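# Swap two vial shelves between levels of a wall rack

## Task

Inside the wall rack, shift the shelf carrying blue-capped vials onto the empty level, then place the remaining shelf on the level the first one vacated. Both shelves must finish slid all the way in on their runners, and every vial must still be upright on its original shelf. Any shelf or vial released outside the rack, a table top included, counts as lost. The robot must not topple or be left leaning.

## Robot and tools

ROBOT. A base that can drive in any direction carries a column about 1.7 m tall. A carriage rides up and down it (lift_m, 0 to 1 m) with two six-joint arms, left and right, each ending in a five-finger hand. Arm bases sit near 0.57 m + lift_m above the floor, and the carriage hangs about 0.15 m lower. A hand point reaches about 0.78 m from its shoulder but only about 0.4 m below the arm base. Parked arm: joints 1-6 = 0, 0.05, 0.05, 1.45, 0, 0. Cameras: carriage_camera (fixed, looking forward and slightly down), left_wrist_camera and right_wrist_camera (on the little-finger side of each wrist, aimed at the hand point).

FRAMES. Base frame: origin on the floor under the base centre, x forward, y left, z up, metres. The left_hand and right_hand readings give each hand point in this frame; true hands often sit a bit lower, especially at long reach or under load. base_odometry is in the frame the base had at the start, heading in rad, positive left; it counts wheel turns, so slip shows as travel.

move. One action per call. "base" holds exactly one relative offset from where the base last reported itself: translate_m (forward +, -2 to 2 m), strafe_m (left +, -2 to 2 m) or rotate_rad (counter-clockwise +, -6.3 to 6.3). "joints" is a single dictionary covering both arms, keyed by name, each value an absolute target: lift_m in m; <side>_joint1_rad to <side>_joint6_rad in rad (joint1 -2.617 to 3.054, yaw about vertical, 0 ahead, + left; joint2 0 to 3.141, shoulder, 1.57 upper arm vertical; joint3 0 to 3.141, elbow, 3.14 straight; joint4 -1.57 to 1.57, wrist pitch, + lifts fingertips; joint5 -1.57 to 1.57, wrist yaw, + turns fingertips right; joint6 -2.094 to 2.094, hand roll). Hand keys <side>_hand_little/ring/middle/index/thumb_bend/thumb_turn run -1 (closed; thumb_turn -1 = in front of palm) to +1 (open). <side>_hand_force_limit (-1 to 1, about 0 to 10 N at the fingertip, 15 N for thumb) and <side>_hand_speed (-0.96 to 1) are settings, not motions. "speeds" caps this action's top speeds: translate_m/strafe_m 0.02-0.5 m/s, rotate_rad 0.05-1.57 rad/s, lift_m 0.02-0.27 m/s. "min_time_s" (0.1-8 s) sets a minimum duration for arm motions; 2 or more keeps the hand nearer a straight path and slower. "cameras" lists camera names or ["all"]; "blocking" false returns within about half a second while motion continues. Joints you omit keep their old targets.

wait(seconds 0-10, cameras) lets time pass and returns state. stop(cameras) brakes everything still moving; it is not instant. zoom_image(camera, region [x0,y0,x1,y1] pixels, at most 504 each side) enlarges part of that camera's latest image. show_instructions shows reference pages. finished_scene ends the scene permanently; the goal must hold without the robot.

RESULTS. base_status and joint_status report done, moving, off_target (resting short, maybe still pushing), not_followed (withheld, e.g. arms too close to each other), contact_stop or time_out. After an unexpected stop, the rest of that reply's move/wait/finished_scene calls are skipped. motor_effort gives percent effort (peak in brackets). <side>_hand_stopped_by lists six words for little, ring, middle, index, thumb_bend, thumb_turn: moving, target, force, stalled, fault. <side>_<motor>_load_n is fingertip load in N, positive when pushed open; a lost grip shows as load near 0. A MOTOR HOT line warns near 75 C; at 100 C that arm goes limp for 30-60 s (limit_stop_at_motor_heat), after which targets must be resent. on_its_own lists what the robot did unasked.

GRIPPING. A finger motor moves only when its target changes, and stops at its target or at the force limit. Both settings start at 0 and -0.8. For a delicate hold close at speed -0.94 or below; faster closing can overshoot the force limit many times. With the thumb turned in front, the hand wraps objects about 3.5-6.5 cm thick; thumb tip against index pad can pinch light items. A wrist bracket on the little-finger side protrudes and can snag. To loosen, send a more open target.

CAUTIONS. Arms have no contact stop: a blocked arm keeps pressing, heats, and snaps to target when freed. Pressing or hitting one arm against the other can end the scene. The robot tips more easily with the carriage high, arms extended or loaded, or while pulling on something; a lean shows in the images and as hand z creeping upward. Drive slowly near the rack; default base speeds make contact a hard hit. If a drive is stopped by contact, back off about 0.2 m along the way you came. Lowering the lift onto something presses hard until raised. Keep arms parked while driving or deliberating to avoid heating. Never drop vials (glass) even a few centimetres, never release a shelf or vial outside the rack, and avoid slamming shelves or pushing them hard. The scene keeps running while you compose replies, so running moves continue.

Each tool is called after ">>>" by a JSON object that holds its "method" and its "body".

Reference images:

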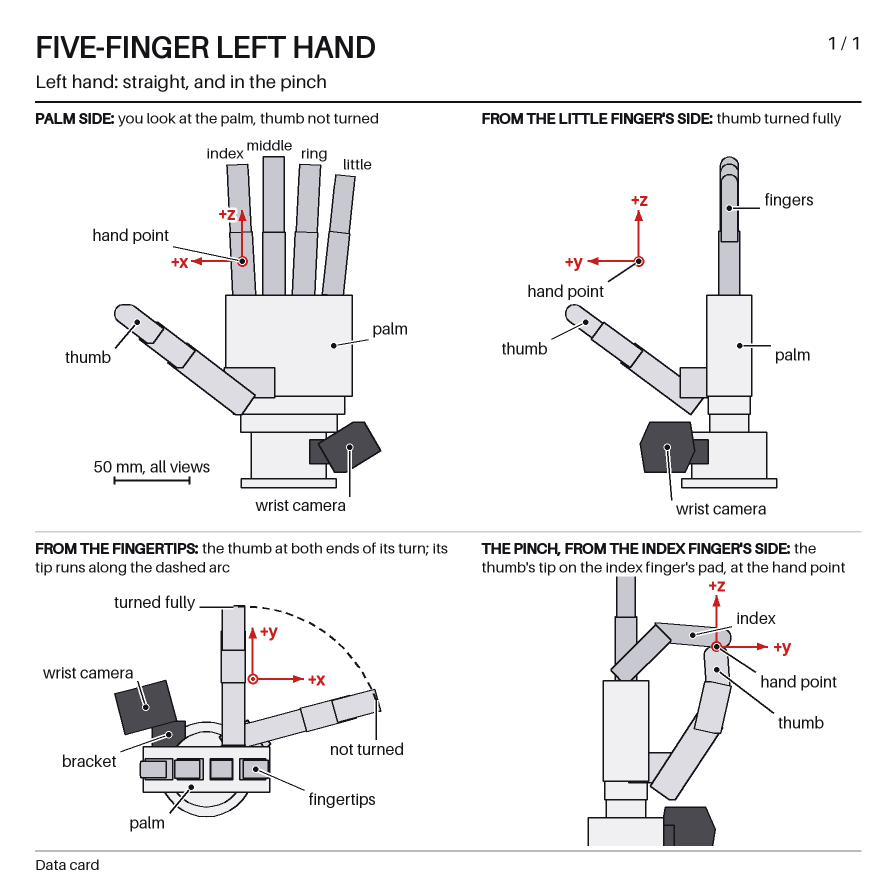

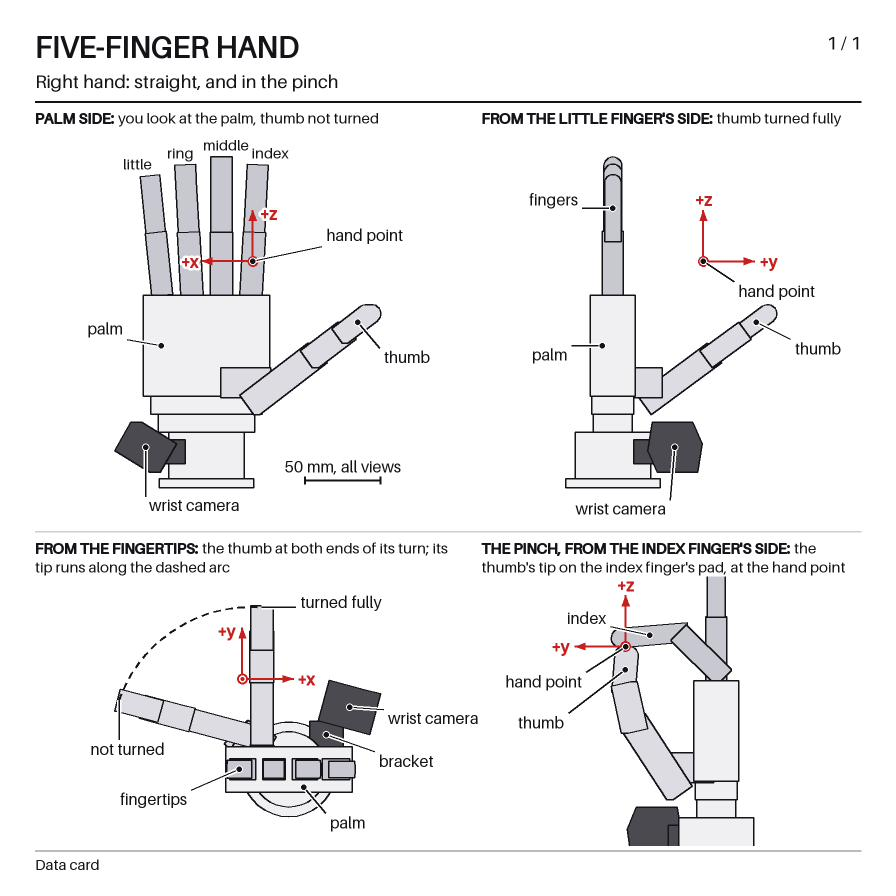

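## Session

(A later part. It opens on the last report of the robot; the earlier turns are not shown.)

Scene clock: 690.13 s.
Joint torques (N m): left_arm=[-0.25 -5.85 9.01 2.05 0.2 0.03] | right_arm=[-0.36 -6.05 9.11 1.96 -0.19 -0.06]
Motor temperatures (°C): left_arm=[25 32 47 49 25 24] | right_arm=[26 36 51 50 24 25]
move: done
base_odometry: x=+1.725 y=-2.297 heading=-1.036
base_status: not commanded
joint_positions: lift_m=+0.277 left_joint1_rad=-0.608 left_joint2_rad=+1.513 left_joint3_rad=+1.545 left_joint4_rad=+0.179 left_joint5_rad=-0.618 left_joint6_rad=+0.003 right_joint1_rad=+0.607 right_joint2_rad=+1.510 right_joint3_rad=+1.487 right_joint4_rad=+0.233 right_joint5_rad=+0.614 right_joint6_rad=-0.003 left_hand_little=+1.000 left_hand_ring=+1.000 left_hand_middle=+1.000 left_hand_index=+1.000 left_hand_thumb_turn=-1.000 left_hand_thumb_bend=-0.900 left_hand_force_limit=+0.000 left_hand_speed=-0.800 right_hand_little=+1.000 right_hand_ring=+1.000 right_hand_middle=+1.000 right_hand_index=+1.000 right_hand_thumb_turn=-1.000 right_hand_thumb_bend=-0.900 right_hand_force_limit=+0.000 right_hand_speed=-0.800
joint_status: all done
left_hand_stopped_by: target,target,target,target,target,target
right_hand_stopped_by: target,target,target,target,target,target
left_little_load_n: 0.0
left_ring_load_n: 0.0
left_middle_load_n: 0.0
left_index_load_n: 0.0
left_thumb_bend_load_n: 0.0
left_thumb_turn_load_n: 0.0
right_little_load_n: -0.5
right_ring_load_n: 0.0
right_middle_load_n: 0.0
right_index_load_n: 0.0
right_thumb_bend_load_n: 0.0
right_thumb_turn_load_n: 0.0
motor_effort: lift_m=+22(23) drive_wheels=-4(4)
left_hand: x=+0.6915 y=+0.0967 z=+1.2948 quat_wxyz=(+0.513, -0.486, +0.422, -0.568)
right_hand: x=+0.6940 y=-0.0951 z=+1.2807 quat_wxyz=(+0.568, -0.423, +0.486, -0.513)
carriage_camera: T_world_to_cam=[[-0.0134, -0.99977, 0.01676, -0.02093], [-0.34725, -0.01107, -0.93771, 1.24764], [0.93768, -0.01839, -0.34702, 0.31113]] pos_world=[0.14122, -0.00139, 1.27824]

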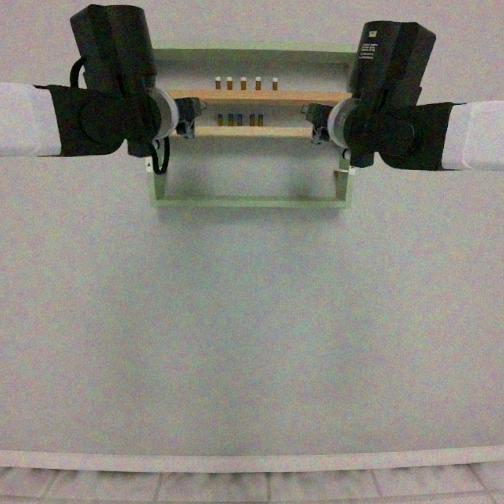

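>>> {"method": "move", "body": {"base": {"translate_m":0.085}, "speeds": {"translate_m":0.04}, "cameras": ["all"]}}

>>> {"method": "zoom_image", "body": {"camera": "carriage_camera", "region": [140, 30, 360, 220]}}

Scene clock: 701.53 s.
Joint torques (N m): left_arm=[-0.08 -5.9 9.05 2.03 0.2 0.03] | right_arm=[-0.39 -6.12 9.11 1.96 -0.18 -0.06]
move: done
base_odometry: x=+1.769 y=-2.370 heading=-1.036
base_status: done
joint_positions: lift_m=+0.277 left_joint1_rad=-0.609 left_joint2_rad=+1.513 left_joint3_rad=+1.545 left_joint4_rad=+0.180 left_joint5_rad=-0.617 left_joint6_rad=+0.003 right_joint1_rad=+0.607 right_joint2_rad=+1.510 right_joint3_rad=+1.487 right_joint4_rad=+0.233 right_joint5_rad=+0.614 right_joint6_rad=-0.003 left_hand_little=+1.000 left_hand_ring=+1.000 left_hand_middle=+1.000 left_hand_index=+1.000 left_hand_thumb_turn=-1.000 left_hand_thumb_bend=-0.900 left_hand_force_limit=+0.000 left_hand_speed=-0.800 right_hand_little=+1.000 right_hand_ring=+1.000 right_hand_middle=+1.000 right_hand_index=+1.000 right_hand_thumb_turn=-1.000 right_hand_thumb_bend=-0.900 right_hand_force_limit=+0.000 right_hand_speed=-0.800
joint_status: not commanded
left_hand_stopped_by: target,target,target,target,target,target
right_hand_stopped_by: target,target,target,target,target,target
left_little_load_n: -0.5
left_ring_load_n: 0.0
left_middle_load_n: 0.0
left_index_load_n: 0.0
left_thumb_bend_load_n: 0.0
left_thumb_turn_load_n: 0.0
right_little_load_n: 0.0
right_ring_load_n: 0.0
right_middle_load_n: 0.0
right_index_load_n: 0.0
right_thumb_bend_load_n: 0.0
right_thumb_turn_load_n: 0.0
motor_effort: lift_m=+22(23) drive_wheels=-2(9)
left_hand: x=+0.6915 y=+0.0965 z=+1.2951 quat_wxyz=(+0.513, -0.486, +0.422, -0.568)
right_hand: x=+0.6939 y=-0.0950 z=+1.2807 quat_wxyz=(+0.568, -0.423, +0.485, -0.513)
pictures: carriage_camera, left_wrist_camera, right_wrist_camera
carriage_camera: T_world_to_cam=[[-0.0134, -0.99977, 0.01676, -0.02093], [-0.34725, -0.01107, -0.93771, 1.24764], [0.93768, -0.01839, -0.34702, 0.31113]] pos_world=[0.14122, -0.00139, 1.27824]
left_wrist_camera: T_world_to_cam=[[-0.16563, -0.10645, 0.98043, -1.14462], [-0.43065, -0.88655, -0.16901, 0.6065], [0.88719, -0.45021, 0.101, -0.58691]] pos_world=[0.5923, 0.15162, 1.284]
right_wrist_camera: T_world_to_cam=[[0.16328, -0.09981, -0.98152, 1.13748], [-0.48858, 0.85612, -0.16834, 0.6318], [0.8571, 0.50704, 0.09102, -0.54764]] pos_world=[0.59234, -0.14969, 1.27266]

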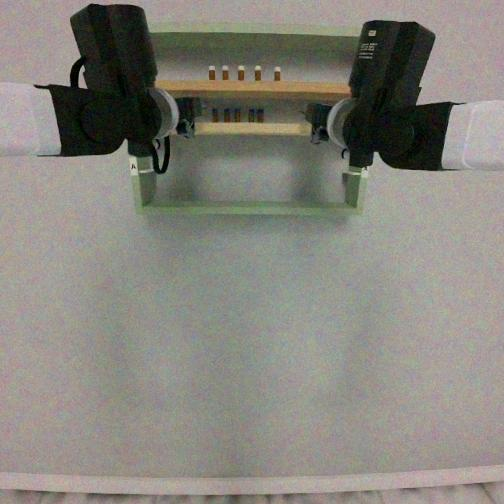

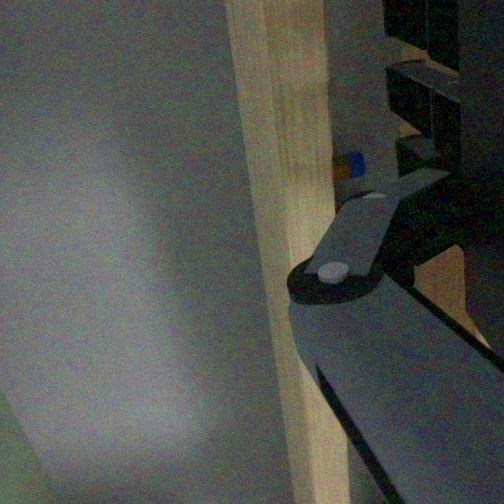

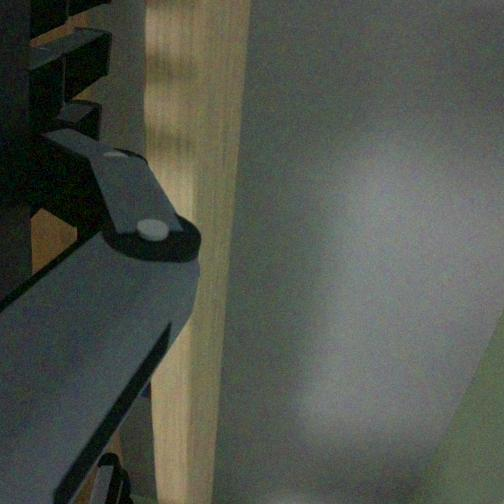

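Scaled by 2.291 from the camera's image (finer frame: 720x720).

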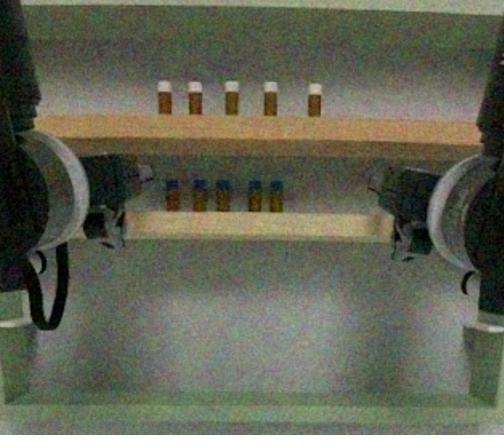

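>>> {"method": "move", "body": {"base": {"translate_m":0.035}, "speeds": {"translate_m":0.03}, "cameras": ["all"]}}

>>> {"method": "zoom_image", "body": {"camera": "carriage_camera", "region": [140, 30, 360, 220]}}

Scene clock: 706.83 s.
Joint torques (N m): left_arm=[-0.02 -5.87 8.99 2 0.17 0.02] | right_arm=[-0.49 -6.08 9.02 1.93 -0.19 -0.06]
move: done
base_odometry: x=+1.786 y=-2.400 heading=-1.036
base_status: done
joint_positions: lift_m=+0.277 left_joint1_rad=-0.609 left_joint2_rad=+1.513 left_joint3_rad=+1.545 left_joint4_rad=+0.182 left_joint5_rad=-0.616 left_joint6_rad=+0.003 right_joint1_rad=+0.608 right_joint2_rad=+1.510 right_joint3_rad=+1.488 right_joint4_rad=+0.234 right_joint5_rad=+0.614 right_joint6_rad=-0.003 left_hand_little=+1.000 left_hand_ring=+1.000 left_hand_middle=+1.000 left_hand_index=+1.000 left_hand_thumb_turn=-1.000 left_hand_thumb_bend=-0.900 left_hand_force_limit=+0.000 left_hand_speed=-0.800 right_hand_little=+1.000 right_hand_ring=+1.000 right_hand_middle=+1.000 right_hand_index=+1.000 right_hand_thumb_turn=-1.000 right_hand_thumb_bend=-0.900 right_hand_force_limit=+0.000 right_hand_speed=-0.800
joint_status: not commanded
left_hand_stopped_by: target,target,target,target,target,target
right_hand_stopped_by: target,target,target,target,target,target
left_little_load_n: 0.0
left_ring_load_n: 0.0
left_middle_load_n: 0.0
left_index_load_n: -0.5
left_thumb_bend_load_n: 0.5
left_thumb_turn_load_n: 0.0
right_little_load_n: 0.0
right_ring_load_n: 0.0
right_middle_load_n: 0.0
right_index_load_n: 0.0
right_thumb_bend_load_n: 0.0
right_thumb_turn_load_n: 0.0
motor_effort: lift_m=+22(23) drive_wheels=-3(12)
left_hand: x=+0.6913 y=+0.0961 z=+1.2956 quat_wxyz=(+0.513, -0.485, +0.421, -0.569)
right_hand: x=+0.6937 y=-0.0948 z=+1.2817 quat_wxyz=(+0.569, -0.423, +0.485, -0.513)
pictures: carriage_camera, left_wrist_camera, right_wrist_camera
carriage_camera: T_world_to_cam=[[-0.0134, -0.99977, 0.01676, -0.02093], [-0.34725, -0.01107, -0.93771, 1.24764], [0.93768, -0.01839, -0.34702, 0.31113]] pos_world=[0.14122, -0.00139, 1.27824]
left_wrist_camera: T_world_to_cam=[[-0.16748, -0.10537, 0.98023, -1.14376], [-0.43175, -0.88602, -0.16901, 0.60686], [0.88631, -0.45152, 0.1029, -0.58879]] pos_world=[0.5923, 0.15131, 1.2843]
right_wrist_camera: T_world_to_cam=[[0.16509, -0.09848, -0.98135, 1.13711], [-0.48862, 0.85615, -0.16811, 0.63144], [0.85674, 0.50726, 0.09322, -0.55026]] pos_world=[0.59223, -0.1495, 1.27335]

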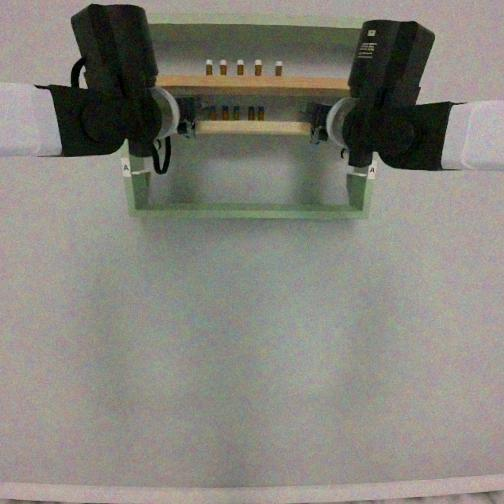

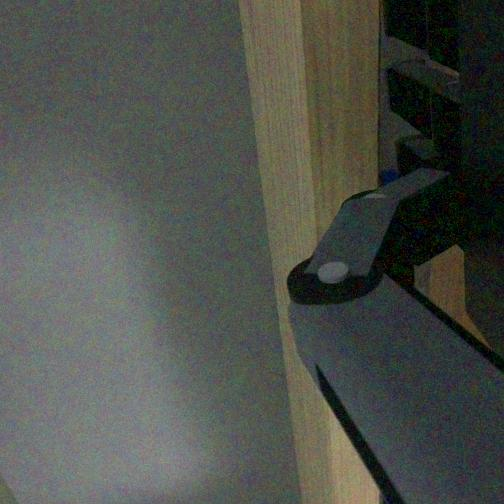

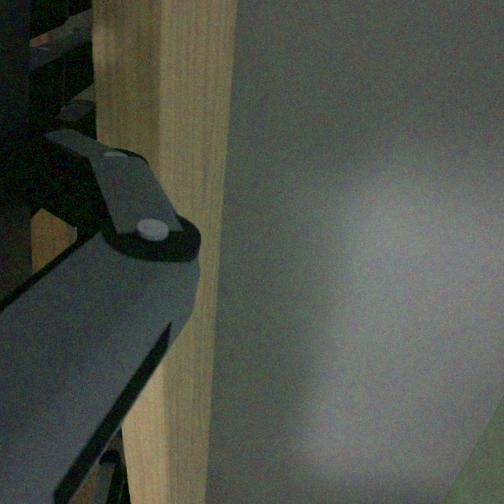

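Scaled by 2.291 from the camera's image (finer frame: 720x720).

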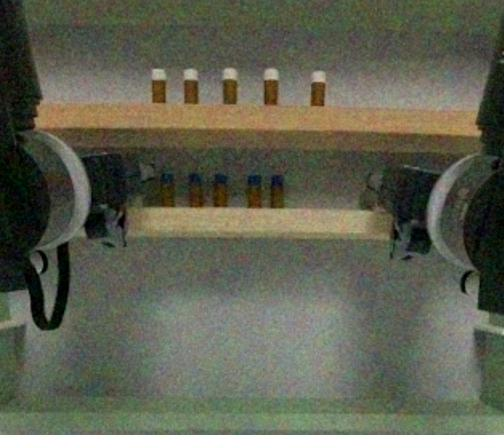

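>>> {"method": "move", "body": {"joints": {"lift_m":0.298}, "speeds": {"lift_m":0.02}, "cameras": ["carriage_camera"]}}

>>> {"method": "zoom_image", "body": {"camera": "carriage_camera", "region": [140, 30, 360, 220]}}

Scene clock: 713.40 s.
Joint torques (N m): left_arm=[-0.14 -5.87 8.98 2.13 0.16 0.01] | right_arm=[-0.42 -6.04 9.03 1.93 -0.18 -0.06]
move: done
base_odometry: x=+1.786 y=-2.400 heading=-1.036
base_status: not commanded
joint_positions: lift_m=+0.298 left_joint1_rad=-0.609 left_joint2_rad=+1.513 left_joint3_rad=+1.545 left_joint4_rad=+0.174 left_joint5_rad=-0.616 left_joint6_rad=+0.003 right_joint1_rad=+0.608 right_joint2_rad=+1.510 right_joint3_rad=+1.488 right_joint4_rad=+0.234 right_joint5_rad=+0.614 right_joint6_rad=-0.003 left_hand_little=+1.000 left_hand_ring=+1.000 left_hand_middle=+1.000 left_hand_index=+1.000 left_hand_thumb_turn=-1.000 left_hand_thumb_bend=-0.900 left_hand_force_limit=+0.000 left_hand_speed=-0.800 right_hand_little=+1.000 right_hand_ring=+1.000 right_hand_middle=+1.000 right_hand_index=+1.000 right_hand_thumb_turn=-1.000 right_hand_thumb_bend=-0.900 right_hand_force_limit=+0.000 right_hand_speed=-0.800
joint_status: all done
left_hand_stopped_by: target,target,target,target,target,target
right_hand_stopped_by: target,target,target,target,target,target
left_little_load_n: 0.0
left_ring_load_n: 0.0
left_middle_load_n: -0.5
left_index_load_n: -1.0
left_thumb_bend_load_n: 0.0
left_thumb_turn_load_n: 0.0
right_little_load_n: 0.0
right_ring_load_n: 0.0
right_middle_load_n: 0.0
right_index_load_n: 0.0
right_thumb_bend_load_n: 0.0
right_thumb_turn_load_n: 0.0
motor_effort: lift_m=+23(26) drive_wheels=-3(3)
left_hand: x=+0.6913 y=+0.0961 z=+1.3145 quat_wxyz=(+0.512, -0.486, +0.424, -0.567)
right_hand: x=+0.6937 y=-0.0948 z=+1.3027 quat_wxyz=(+0.569, -0.423, +0.485, -0.513)
carriage_camera: T_world_to_cam=[[-0.0134, -0.99977, 0.01676, -0.02128], [-0.34725, -0.01107, -0.93771, 1.26733], [0.93768, -0.01839, -0.34702, 0.31842]] pos_world=[0.14122, -0.00139, 1.29924]

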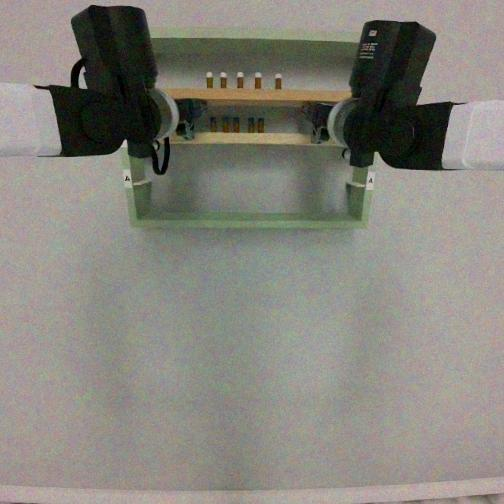

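Scaled by 2.291 from the camera's image (finer frame: 720x720).

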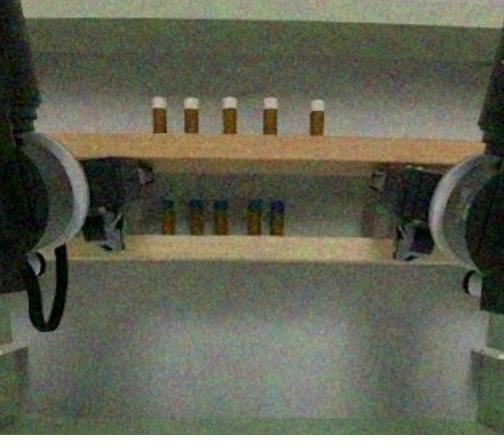

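>>> {"method": "move", "body": {"joints": {"lift_m":0.305}, "speeds": {"lift_m":0.02}, "cameras": ["carriage_camera"]}}

>>> {"method": "zoom_image", "body": {"camera": "carriage_camera", "region": [140, 30, 360, 220]}}

Scene clock: 717.53 s.
Joint torques (N m): left_arm=[-0.12 -5.91 9.05 2.33 0.17 0.03] | right_arm=[-0.44 -6.11 9.01 2.14 -0.18 -0.06]
move: done
base_odometry: x=+1.786 y=-2.400 heading=-1.036
base_status: not commanded
joint_positions: lift_m=+0.305 left_joint1_rad=-0.609 left_joint2_rad=+1.513 left_joint3_rad=+1.545 left_joint4_rad=+0.154 left_joint5_rad=-0.616 left_joint6_rad=+0.003 right_joint1_rad=+0.608 right_joint2_rad=+1.510 right_joint3_rad=+1.488 right_joint4_rad=+0.220 right_joint5_rad=+0.614 right_joint6_rad=-0.003 left_hand_little=+1.000 left_hand_ring=+1.000 left_hand_middle=+1.000 left_hand_index=+1.000 left_hand_thumb_turn=-1.000 left_hand_thumb_bend=-0.900 left_hand_force_limit=+0.000 left_hand_speed=-0.800 right_hand_little=+1.000 right_hand_ring=+1.000 right_hand_middle=+1.000 right_hand_index=+1.000 right_hand_thumb_turn=-1.000 right_hand_thumb_bend=-0.900 right_hand_force_limit=+0.000 right_hand_speed=-0.800
joint_status: all done
left_hand_stopped_by: target,target,target,target,target,target
right_hand_stopped_by: target,target,target,target,target,target
left_little_load_n: 0.0
left_ring_load_n: 0.0
left_middle_load_n: 0.0
left_index_load_n: -1.5
left_thumb_bend_load_n: 0.0
left_thumb_turn_load_n: 0.0
right_little_load_n: 0.0
right_ring_load_n: 0.0
right_middle_load_n: -0.5
right_index_load_n: -1.0
right_thumb_bend_load_n: 0.5
right_thumb_turn_load_n: 0.0
motor_effort: lift_m=+23(26) drive_wheels=-3(3)
left_hand: x=+0.6911 y=+0.0962 z=+1.3162 quat_wxyz=(+0.512, -0.488, +0.432, -0.560)
right_hand: x=+0.6936 y=-0.0949 z=+1.3059 quat_wxyz=(+0.564, -0.428, +0.486, -0.512)
carriage_camera: T_world_to_cam=[[-0.0134, -0.99977, 0.01676, -0.0214], [-0.34725, -0.01107, -0.93771, 1.2738], [0.93768, -0.01839, -0.34702, 0.32081]] pos_world=[0.14122, -0.00139, 1.30614]

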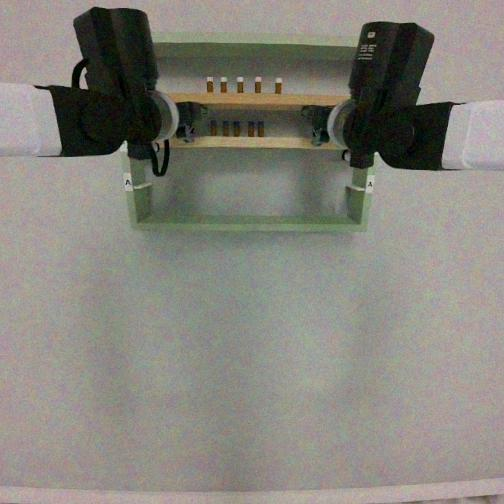

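Scaled by 2.291 from the camera's image (finer frame: 720x720).

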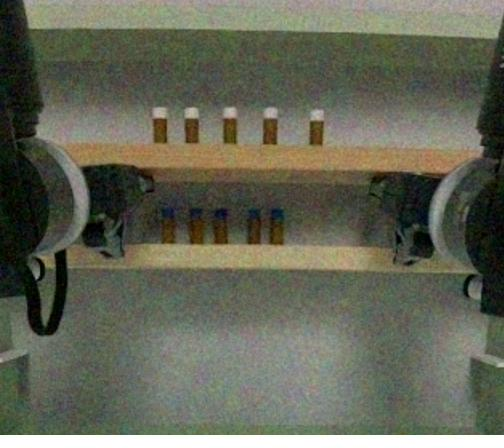

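>>> {"method": "move", "body": {"joints": {"lift_m":0.313}, "speeds": {"lift_m":0.02}, "cameras": ["carriage_camera"]}}

>>> {"method": "zoom_image", "body": {"camera": "carriage_camera", "region": [140, 30, 360, 220]}}

>>> {"method": "move", "body": {"joints": {"lift_m":0.320}, "speeds": {"lift_m":0.02}, "cameras": ["carriage_camera"]}}

>>> {"method": "zoom_image", "body": {"camera": "carriage_camera", "region": [140, 30, 360, 220]}}

Scene clock: 722.27 s.
Joint torques (N m): left_arm=[-0.14 -5.94 8.98 2.44 0.17 0.02] | right_arm=[-0.42 -6.02 9.06 2.28 -0.18 -0.05]
move: done
base_odometry: x=+1.786 y=-2.400 heading=-1.036
base_status: not commanded
joint_positions: lift_m=+0.313 left_joint1_rad=-0.609 left_joint2_rad=+1.513 left_joint3_rad=+1.545 left_joint4_rad=+0.142 left_joint5_rad=-0.617 left_joint6_rad=+0.003 right_joint1_rad=+0.608 right_joint2_rad=+1.510 right_joint3_rad=+1.488 right_joint4_rad=+0.208 right_joint5_rad=+0.614 right_joint6_rad=-0.003 left_hand_little=+1.000 left_hand_ring=+1.000 left_hand_middle=+1.000 left_hand_index=+1.000 left_hand_thumb_turn=-1.000 left_hand_thumb_bend=-0.900 left_hand_force_limit=+0.000 left_hand_speed=-0.800 right_hand_little=+1.000 right_hand_ring=+1.000 right_hand_middle=+1.000 right_hand_index=+1.000 right_hand_thumb_turn=-1.000 right_hand_thumb_bend=-0.900 right_hand_force_limit=+0.000 right_hand_speed=-0.800
joint_status: all done
left_hand_stopped_by: target,target,target,target,target,target
right_hand_stopped_by: target,target,target,target,target,target
left_little_load_n: 0.0
left_ring_load_n: 0.0
left_middle_load_n: 0.0
left_index_load_n: -2.5
left_thumb_bend_load_n: 0.0
left_thumb_turn_load_n: -0.5
right_little_load_n: 0.0
right_ring_load_n: 0.0
right_middle_load_n: 0.0
right_index_load_n: -2.0
right_thumb_bend_load_n: 0.0
right_thumb_turn_load_n: 0.0
motor_effort: lift_m=+23(26) drive_wheels=-2(3)
left_hand: x=+0.6910 y=+0.0965 z=+1.3211 quat_wxyz=(+0.511, -0.489, +0.436, -0.556)
right_hand: x=+0.6935 y=-0.0950 z=+1.3108 quat_wxyz=(+0.560, -0.432, +0.487, -0.512)
carriage_camera: T_world_to_cam=[[-0.0134, -0.99977, 0.01676, -0.02153], [-0.34725, -0.01107, -0.93771, 1.28131], [0.93768, -0.01839, -0.34702, 0.32359]] pos_world=[0.14122, -0.00139, 1.31414]

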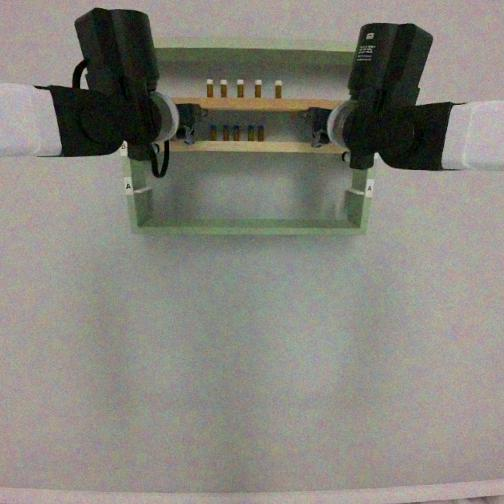

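Scaled by 2.291 from the camera's image (finer frame: 720x720).

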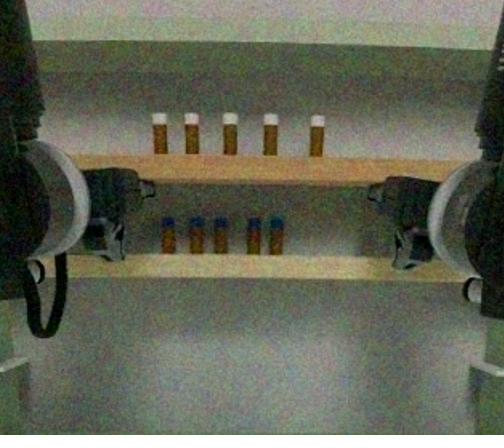

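Scene clock: 722.90 s.
Joint torques (N m): left_arm=[-0.05 -6.04 9.05 2.54 0.16 0.01] | right_arm=[-0.44 -6.06 9.06 2.49 -0.17 -0.06]
move: done
base_odometry: x=+1.786 y=-2.400 heading=-1.036
base_status: not commanded
joint_positions: lift_m=+0.320 left_joint1_rad=-0.609 left_joint2_rad=+1.513 left_joint3_rad=+1.545 left_joint4_rad=+0.133 left_joint5_rad=-0.617 left_joint6_rad=+0.003 right_joint1_rad=+0.608 right_joint2_rad=+1.510 right_joint3_rad=+1.488 right_joint4_rad=+0.194 right_joint5_rad=+0.614 right_joint6_rad=-0.003 left_hand_little=+1.000 left_hand_ring=+1.000 left_hand_middle=+1.000 left_hand_index=+1.000 left_hand_thumb_turn=-1.000 left_hand_thumb_bend=-0.900 left_hand_force_limit=+0.000 left_hand_speed=-0.800 right_hand_little=+1.000 right_hand_ring=+1.000 right_hand_middle=+1.000 right_hand_index=+1.000 right_hand_thumb_turn=-1.000 right_hand_thumb_bend=-0.900 right_hand_force_limit=+0.000 right_hand_speed=-0.800
joint_status: all done
left_hand_stopped_by: target,target,target,target,target,target
right_hand_stopped_by: target,target,target,target,target,target
left_little_load_n: 0.0
left_ring_load_n: 0.0
left_middle_load_n: 0.0
left_index_load_n: -1.5
left_thumb_bend_load_n: 0.0
left_thumb_turn_load_n: 0.0
right_little_load_n: 0.5
right_ring_load_n: 0.0
right_middle_load_n: 0.0
right_index_load_n: -2.5
right_thumb_bend_load_n: 0.0
right_thumb_turn_load_n: 0.0
motor_effort: lift_m=+23(26) drive_wheels=-3(3)
left_hand: x=+0.6909 y=+0.0965 z=+1.3260 quat_wxyz=(+0.511, -0.490, +0.439, -0.553)
right_hand: x=+0.6934 y=-0.0951 z=+1.3144 quat_wxyz=(+0.556, -0.437, +0.489, -0.511)
carriage_camera: T_world_to_cam=[[-0.0134, -0.99977, 0.01676, -0.02165], [-0.34725, -0.01107, -0.93771, 1.28787], [0.93768, -0.01839, -0.34702, 0.32602]] pos_world=[0.14122, -0.00139, 1.32114]

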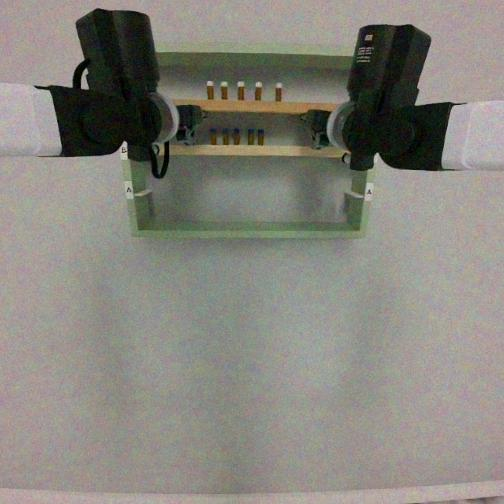

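Scaled by 2.291 from the camera's image (finer frame: 720x720).

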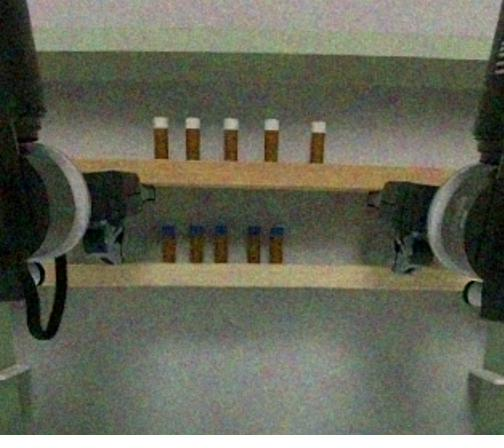

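>>> {"method": "move", "body": {"joints": {"right_joint3_rad":1.529}, "min_time_s": 1.5, "cameras": ["carriage_camera"]}}

>>> {"method": "zoom_image", "body": {"camera": "carriage_camera", "region": [140, 50, 360, 200]}}

>>> {"method": "move", "body": {"joints": {"lift_m":0.326}, "speeds": {"lift_m":0.02}, "cameras": ["carriage_camera"]}}

>>> {"method": "zoom_image", "body": {"camera": "carriage_camera", "region": [140, 50, 360, 200]}}

Scene clock: 730.10 s.
Joint torques (N m): left_arm=[-0.14 -5.97 9.03 2.54 0.15 0.03] | right_arm=[-0.44 -6.11 10 2.47 -0.17 -0.06]
Motor temperatures (°C): left_arm=[25 32 47 49 25 24] | right_arm=[26 36 55 50 24 25]
move: done
base_odometry: x=+1.786 y=-2.400 heading=-1.036
base_status: not commanded
joint_positions: lift_m=+0.320 left_joint1_rad=-0.609 left_joint2_rad=+1.513 left_joint3_rad=+1.545 left_joint4_rad=+0.132 left_joint5_rad=-0.617 left_joint6_rad=+0.003 right_joint1_rad=+0.608 right_joint2_rad=+1.510 right_joint3_rad=+1.488 right_joint4_rad=+0.194 right_joint5_rad=+0.614 right_joint6_rad=-0.003 left_hand_little=+1.000 left_hand_ring=+1.000 left_hand_middle=+1.000 left_hand_index=+1.000 left_hand_thumb_turn=-1.000 left_hand_thumb_bend=-0.900 left_hand_force_limit=+0.000 left_hand_speed=-0.800 right_hand_little=+1.000 right_hand_ring=+1.000 right_hand_middle=+1.000 right_hand_index=+1.000 right_hand_thumb_turn=-1.000 right_hand_thumb_bend=-0.900 right_hand_force_limit=+0.000 right_hand_speed=-0.800
joint_status: all done
left_hand_stopped_by: target,target,target,target,target,target
right_hand_stopped_by: target,target,target,target,target,target
left_little_load_n: 0.0
left_ring_load_n: -0.5
left_middle_load_n: 0.0
left_index_load_n: -2.5
left_thumb_bend_load_n: 0.0
left_thumb_turn_load_n: 0.0
right_little_load_n: 0.0
right_ring_load_n: -0.5
right_middle_load_n: 0.0
right_index_load_n: -2.5
right_thumb_bend_load_n: 0.0
right_thumb_turn_load_n: 0.0
motor_effort: lift_m=+23(23) drive_wheels=+1(2)
left_hand: x=+0.6909 y=+0.0966 z=+1.3257 quat_wxyz=(+0.511, -0.490, +0.440, -0.553)
right_hand: x=+0.6934 y=-0.0951 z=+1.3143 quat_wxyz=(+0.556, -0.438, +0.489, -0.511)
carriage_camera: T_world_to_cam=[[-0.0134, -0.99977, 0.01676, -0.02165], [-0.34725, -0.01107, -0.93771, 1.28787], [0.93768, -0.01839, -0.34702, 0.32602]] pos_world=[0.14122, -0.00139, 1.32114]

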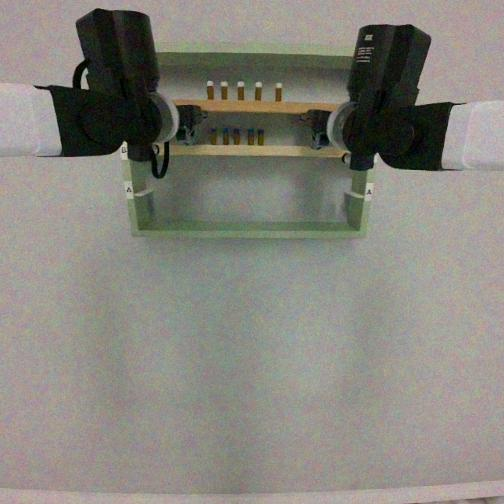

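Scaled by 2.291 from the camera's image (finer frame: 720x720).

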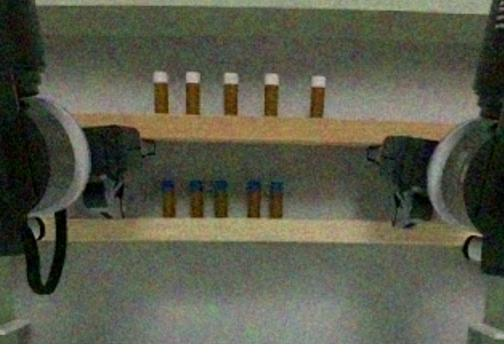

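Scene clock: 730.67 s.
Joint torques (N m): left_arm=[-0.06 -5.91 9.07 2.56 0.18 0.01] | right_arm=[-0.47 -6.06 10.09 2.56 -0.16 -0.07]
Motor temperatures (°C): left_arm=[25 32 47 49 25 24] | right_arm=[26 36 55 50 24 25]
move: done
base_odometry: x=+1.786 y=-2.400 heading=-1.036
base_status: not commanded
joint_positions: lift_m=+0.326 left_joint1_rad=-0.609 left_joint2_rad=+1.513 left_joint3_rad=+1.545 left_joint4_rad=+0.131 left_joint5_rad=-0.617 left_joint6_rad=+0.003 right_joint1_rad=+0.608 right_joint2_rad=+1.510 right_joint3_rad=+1.488 right_joint4_rad=+0.187 right_joint5_rad=+0.614 right_joint6_rad=-0.003 left_hand_little=+1.000 left_hand_ring=+1.000 left_hand_middle=+1.000 left_hand_index=+1.000 left_hand_thumb_turn=-1.000 left_hand_thumb_bend=-0.900 left_hand_force_limit=+0.000 left_hand_speed=-0.800 right_hand_little=+1.000 right_hand_ring=+1.000 right_hand_middle=+1.000 right_hand_index=+1.000 right_hand_thumb_turn=-1.000 right_hand_thumb_bend=-0.900 right_hand_force_limit=+0.000 right_hand_speed=-0.800
joint_status: all done
left_hand_stopped_by: target,target,target,target,target,target
right_hand_stopped_by: target,target,target,target,target,target
left_little_load_n: 0.0
left_ring_load_n: 0.0
left_middle_load_n: -0.5
left_index_load_n: -2.0
left_thumb_bend_load_n: 0.0
left_thumb_turn_load_n: 0.0
right_little_load_n: 0.0
right_ring_load_n: 0.0
right_middle_load_n: 0.0
right_index_load_n: -2.5
right_thumb_bend_load_n: 0.5
right_thumb_turn_load_n: 0.0
motor_effort: lift_m=+23(25) drive_wheels=-3(3)
left_hand: x=+0.6909 y=+0.0966 z=+1.3312 quat_wxyz=(+0.511, -0.490, +0.440, -0.552)
right_hand: x=+0.6933 y=-0.0951 z=+1.3184 quat_wxyz=(+0.553, -0.440, +0.489, -0.511)
carriage_camera: T_world_to_cam=[[-0.0134, -0.99977, 0.01676, -0.02175], [-0.34725, -0.01107, -0.93771, 1.2935], [0.93768, -0.01839, -0.34702, 0.3281]] pos_world=[0.14122, -0.00139, 1.32714]

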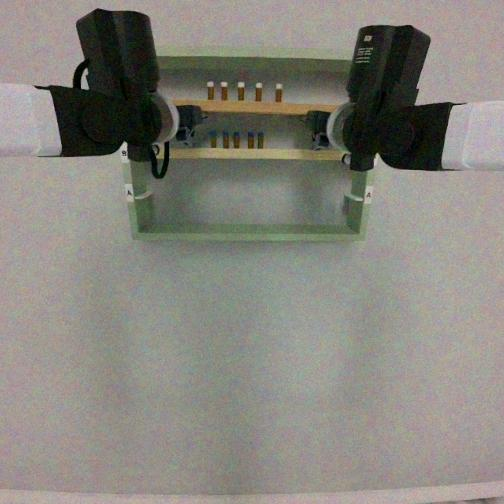

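Scaled by 2.291 from the camera's image (finer frame: 720x720).

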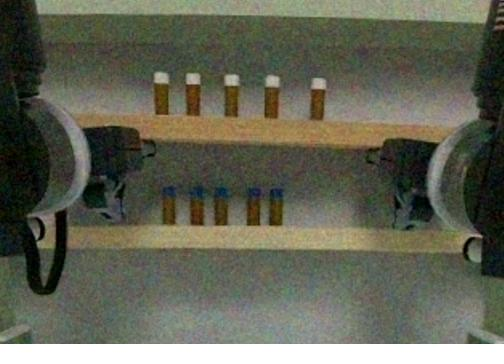

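>>> {"method": "move", "body": {"joints": {"right_joint3_rad":1.543}, "min_time_s": 1.5, "cameras": ["carriage_camera"]}}

>>> {"method": "zoom_image", "body": {"camera": "carriage_camera", "region": [140, 50, 360, 200]}}

Scene clock: 734.90 s.
Joint torques (N m): left_arm=[-0.13 -5.96 9.05 2.54 0.15 0.02] | right_arm=[-0.43 -6.11 10.56 2.6 -0.16 -0.06]
Motor temperatures (°C): left_arm=[25 32 47 49 25 24] | right_arm=[26 36 56 50 24 25]
move: done
base_odometry: x=+1.786 y=-2.400 heading=-1.036
base_status: not commanded
joint_positions: lift_m=+0.326 left_joint1_rad=-0.609 left_joint2_rad=+1.513 left_joint3_rad=+1.545 left_joint4_rad=+0.131 left_joint5_rad=-0.617 left_joint6_rad=+0.003 right_joint1_rad=+0.608 right_joint2_rad=+1.510 right_joint3_rad=+1.496 right_joint4_rad=+0.184 right_joint5_rad=+0.614 right_joint6_rad=-0.003 left_hand_little=+1.000 left_hand_ring=+1.000 left_hand_middle=+1.000 left_hand_index=+1.000 left_hand_thumb_turn=-1.000 left_hand_thumb_bend=-0.900 left_hand_force_limit=+0.000 left_hand_speed=-0.800 right_hand_little=+1.000 right_hand_ring=+1.000 right_hand_middle=+1.000 right_hand_index=+1.000 right_hand_thumb_turn=-1.000 right_hand_thumb_bend=-0.900 right_hand_force_limit=+0.000 right_hand_speed=-0.800
joint_status: all done
left_hand_stopped_by: target,target,target,target,target,target
right_hand_stopped_by: target,target,target,target,target,target
left_little_load_n: 0.0
left_ring_load_n: 0.0
left_middle_load_n: 0.0
left_index_load_n: -1.5
left_thumb_bend_load_n: 0.0
left_thumb_turn_load_n: 0.0
right_little_load_n: 0.0
right_ring_load_n: 0.0
right_middle_load_n: 0.0
right_index_load_n: -2.5
right_thumb_bend_load_n: 0.0
right_thumb_turn_load_n: 0.0
motor_effort: lift_m=+23(24) drive_wheels=-3(3)
left_hand: x=+0.6909 y=+0.0966 z=+1.3312 quat_wxyz=(+0.511, -0.490, +0.440, -0.552)
right_hand: x=+0.6930 y=-0.0953 z=+1.3216 quat_wxyz=(+0.555, -0.438, +0.489, -0.511)
carriage_camera: T_world_to_cam=[[-0.0134, -0.99977, 0.01676, -0.02175], [-0.34725, -0.01107, -0.93771, 1.2935], [0.93768, -0.01839, -0.34702, 0.3281]] pos_world=[0.14122, -0.00139, 1.32714]

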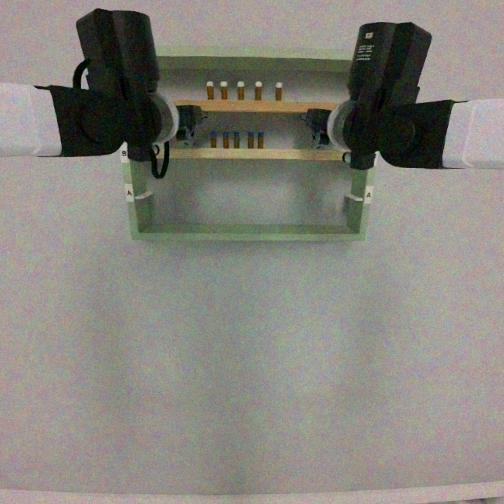

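Scaled by 2.291 from the camera's image (finer frame: 720x720).

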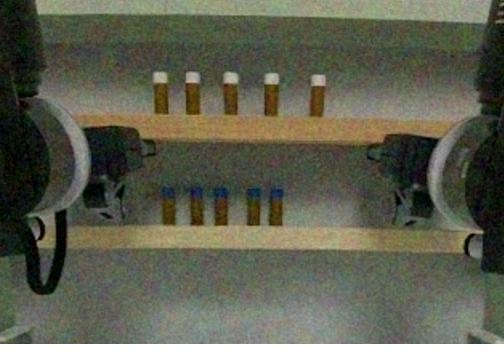

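>>> {"method": "move", "body": {"joints": {"right_joint3_rad":1.552}, "min_time_s": 1.5, "cameras": []}}

>>> {"method": "move", "body": {"joints": {"lift_m":0.337}, "speeds": {"lift_m":0.02}, "cameras": ["all"]}}

>>> {"method": "zoom_image", "body": {"camera": "carriage_camera", "region": [140, 50, 360, 200]}}

Scene clock: 742.60 s.
Joint torques (N m): left_arm=[-0.12 -5.87 9.07 2.57 0.15 0.03] | right_arm=[-0.42 -6.08 10.61 2.59 -0.17 -0.06]
Motor temperatures (°C): left_arm=[25 32 47 50 25 24] | right_arm=[26 36 56 50 24 25]
move: done
base_odometry: x=+1.786 y=-2.400 heading=-1.036
base_status: not commanded
joint_positions: lift_m=+0.326 left_joint1_rad=-0.609 left_joint2_rad=+1.513 left_joint3_rad=+1.545 left_joint4_rad=+0.131 left_joint5_rad=-0.617 left_joint6_rad=+0.003 right_joint1_rad=+0.608 right_joint2_rad=+1.510 right_joint3_rad=+1.504 right_joint4_rad=+0.183 right_joint5_rad=+0.614 right_joint6_rad=-0.003 left_hand_little=+1.000 left_hand_ring=+1.000 left_hand_middle=+1.000 left_hand_index=+1.000 left_hand_thumb_turn=-1.000 left_hand_thumb_bend=-0.900 left_hand_force_limit=+0.000 left_hand_speed=-0.800 right_hand_little=+1.000 right_hand_ring=+1.000 right_hand_middle=+1.000 right_hand_index=+1.000 right_hand_thumb_turn=-1.000 right_hand_thumb_bend=-0.900 right_hand_force_limit=+0.000 right_hand_speed=-0.800
joint_status: all done
left_hand_stopped_by: target,target,target,target,target,target
right_hand_stopped_by: target,target,target,target,target,target
left_little_load_n: 0.0
left_ring_load_n: 0.0
left_middle_load_n: 0.0
left_index_load_n: -2.0
left_thumb_bend_load_n: 0.0
left_thumb_turn_load_n: 0.0
right_little_load_n: 0.0
right_ring_load_n: 0.0
right_middle_load_n: 0.0
right_index_load_n: -2.5
right_thumb_bend_load_n: 0.0
right_thumb_turn_load_n: 0.0
motor_effort: lift_m=+23(24) drive_wheels=-3(3)
left_hand: x=+0.6909 y=+0.0966 z=+1.3312 quat_wxyz=(+0.511, -0.490, +0.440, -0.552)
right_hand: x=+0.6927 y=-0.0955 z=+1.3254 quat_wxyz=(+0.557, -0.436, +0.488, -0.511)

Scene clock: 743.43 s.
Joint torques (N m): left_arm=[-0.13 -5.94 9.06 2.57 0.15 0.05] | right_arm=[-0.44 -6.04 10.26 2.61 -0.16 -0.06]
Motor temperatures (°C): left_arm=[25 32 47 50 25 24] | right_arm=[26 36 56 50 24 25]
move: done
base_odometry: x=+1.786 y=-2.400 heading=-1.036
base_status: not commanded
joint_positions: lift_m=+0.337 left_joint1_rad=-0.609 left_joint2_rad=+1.513 left_joint3_rad=+1.545 left_joint4_rad=+0.130 left_joint5_rad=-0.617 left_joint6_rad=+0.003 right_joint1_rad=+0.608 right_joint2_rad=+1.510 right_joint3_rad=+1.507 right_joint4_rad=+0.180 right_joint5_rad=+0.614 right_joint6_rad=-0.003 left_hand_little=+1.000 left_hand_ring=+1.000 left_hand_middle=+1.000 left_hand_index=+1.000 left_hand_thumb_turn=-1.000 left_hand_thumb_bend=-0.900 left_hand_force_limit=+0.000 left_hand_speed=-0.800 right_hand_little=+1.000 right_hand_ring=+1.000 right_hand_middle=+1.000 right_hand_index=+1.000 right_hand_thumb_turn=-1.000 right_hand_thumb_bend=-0.900 right_hand_force_limit=+0.000 right_hand_speed=-0.800
joint_status: all done
left_hand_stopped_by: target,target,target,target,target,target
right_hand_stopped_by: target,target,target,target,target,target
left_little_load_n: 0.0
left_ring_load_n: 0.0
left_middle_load_n: 0.0
left_index_load_n: -2.0
left_thumb_bend_load_n: 0.0
left_thumb_turn_load_n: 0.0
right_little_load_n: 0.0
right_ring_load_n: 0.0
right_middle_load_n: 0.0
right_index_load_n: -3.0
right_thumb_bend_load_n: 0.0
right_thumb_turn_load_n: 0.0
motor_effort: lift_m=+23(25) drive_wheels=-3(3)
left_hand: x=+0.6908 y=+0.0966 z=+1.3421 quat_wxyz=(+0.511, -0.490, +0.441, -0.552)
right_hand: x=+0.6925 y=-0.0956 z=+1.3374 quat_wxyz=(+0.557, -0.435, +0.488, -0.511)
pictures: carriage_camera, left_wrist_camera, right_wrist_camera
carriage_camera: T_world_to_cam=[[-0.0134, -0.99977, 0.01676, -0.02193], [-0.34725, -0.01107, -0.93771, 1.30381], [0.93768, -0.01839, -0.34702, 0.33192]] pos_world=[0.14122, -0.00139, 1.33814]
left_wrist_camera: T_world_to_cam=[[-0.12517, -0.13471, 0.98295, -1.21937], [-0.43848, -0.88122, -0.17661, 0.62931], [0.88998, -0.45311, 0.05123, -0.52594]] pos_world=[0.59139, 0.15199, 1.33666]
right_wrist_camera: T_world_to_cam=[[0.13738, -0.11774, -0.9835, 1.21205], [-0.49341, 0.85282, -0.17102, 0.64782], [0.85888, 0.50876, 0.05907, -0.5097]] pos_world=[0.5909, -0.15045, 1.33294]

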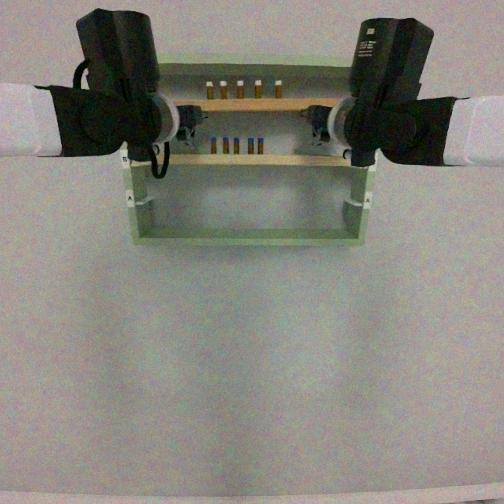

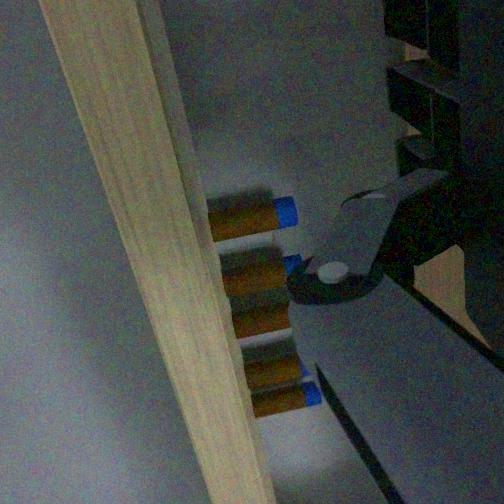

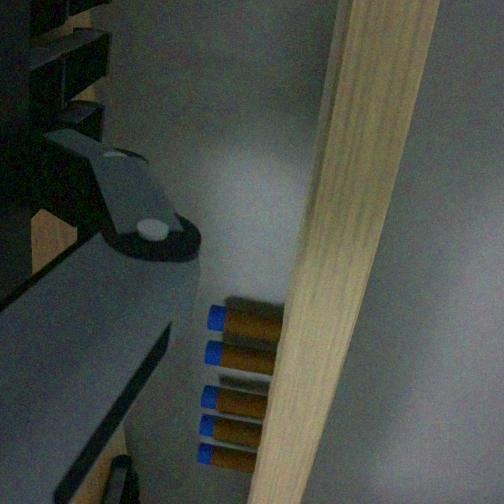

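Scaled by 2.291 from the camera's image (finer frame: 720x720).

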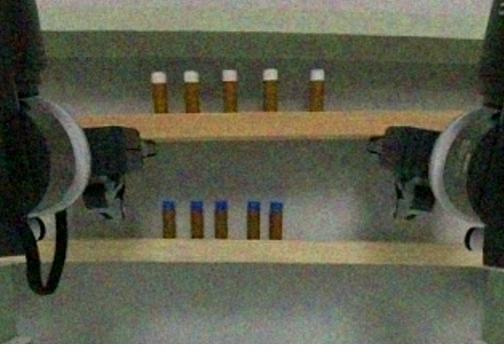

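>>> {"method": "move", "body": {"joints": {"lift_m":0.343,"left_joint4_rad":0.15,"right_joint4_rad":0.20}, "speeds": {"lift_m":0.02}, "min_time_s": 2, "cameras": ["carriage_camera"]}}

>>> {"method": "zoom_image", "body": {"camera": "carriage_camera", "region": [140, 50, 360, 200]}}

Scene clock: 754.30 s.
Joint torques (N m): left_arm=[-0.08 -5.96 9.1 2.47 0.13 0.02] | right_arm=[-0.43 -6.09 10.3 2.57 -0.14 -0.06]
Motor temperatures (°C): left_arm=[25 32 47 50 25 24] | right_arm=[26 36 55 50 24 25]
move: off_target
base_odometry: x=+1.786 y=-2.400 heading=-1.036
base_status: not commanded
joint_positions: lift_m=+0.343 left_joint1_rad=-0.609 left_joint2_rad=+1.513 left_joint3_rad=+1.545 left_joint4_rad=+0.093 left_joint5_rad=-0.617 left_joint6_rad=+0.003 right_joint1_rad=+0.608 right_joint2_rad=+1.510 right_joint3_rad=+1.507 right_joint4_rad=+0.147 right_joint5_rad=+0.614 right_joint6_rad=-0.003 left_hand_little=+1.000 left_hand_ring=+1.000 left_hand_middle=+1.000 left_hand_index=+1.000 left_hand_thumb_turn=-1.000 left_hand_thumb_bend=-0.900 left_hand_force_limit=+0.000 left_hand_speed=-0.800 right_hand_little=+1.000 right_hand_ring=+1.000 right_hand_middle=+1.000 right_hand_index=+1.000 right_hand_thumb_turn=-1.000 right_hand_thumb_bend=-0.900 right_hand_force_limit=+0.000 right_hand_speed=-0.800
joint_status: left_joint4_rad off_target (ended at +0.092, target +0.150); right_joint4_rad off_target (ended at +0.147, target +0.200); the others done
left_hand_stopped_by: target,target,target,target,target,target
right_hand_stopped_by: target,target,target,target,target,target
left_little_load_n: 0.0
left_ring_load_n: 0.0
left_middle_load_n: -0.5
left_index_load_n: -1.5
left_thumb_bend_load_n: 0.5
left_thumb_turn_load_n: 0.0
right_little_load_n: 0.0
right_ring_load_n: 0.0
right_middle_load_n: 0.0
right_index_load_n: -2.5
right_thumb_bend_load_n: 0.0
right_thumb_turn_load_n: 0.5
motor_effort: lift_m=+23(25) drive_wheels=+1(3)
left_hand: x=+0.6901 y=+0.0971 z=+1.3384 quat_wxyz=(+0.509, -0.493, +0.454, -0.540)
right_hand: x=+0.6920 y=-0.0960 z=+1.3348 quat_wxyz=(+0.547, -0.448, +0.491, -0.510)
carriage_camera: T_world_to_cam=[[-0.0134, -0.99977, 0.01676, -0.02203], [-0.34725, -0.01107, -0.93771, 1.30944], [0.93768, -0.01839, -0.34702, 0.334]] pos_world=[0.14122, -0.00139, 1.34414]

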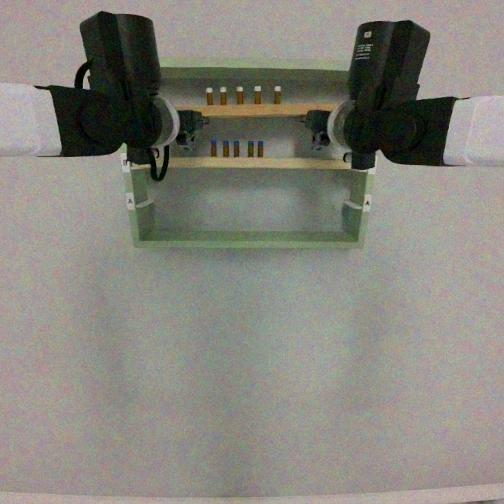

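Scaled by 2.291 from the camera's image (finer frame: 720x720).

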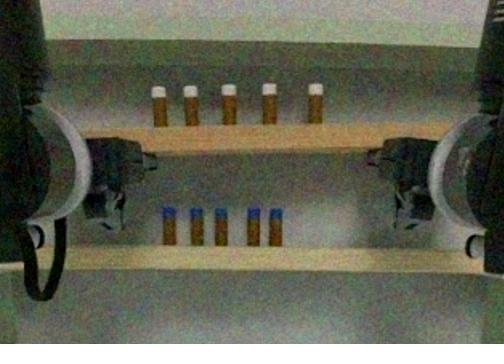

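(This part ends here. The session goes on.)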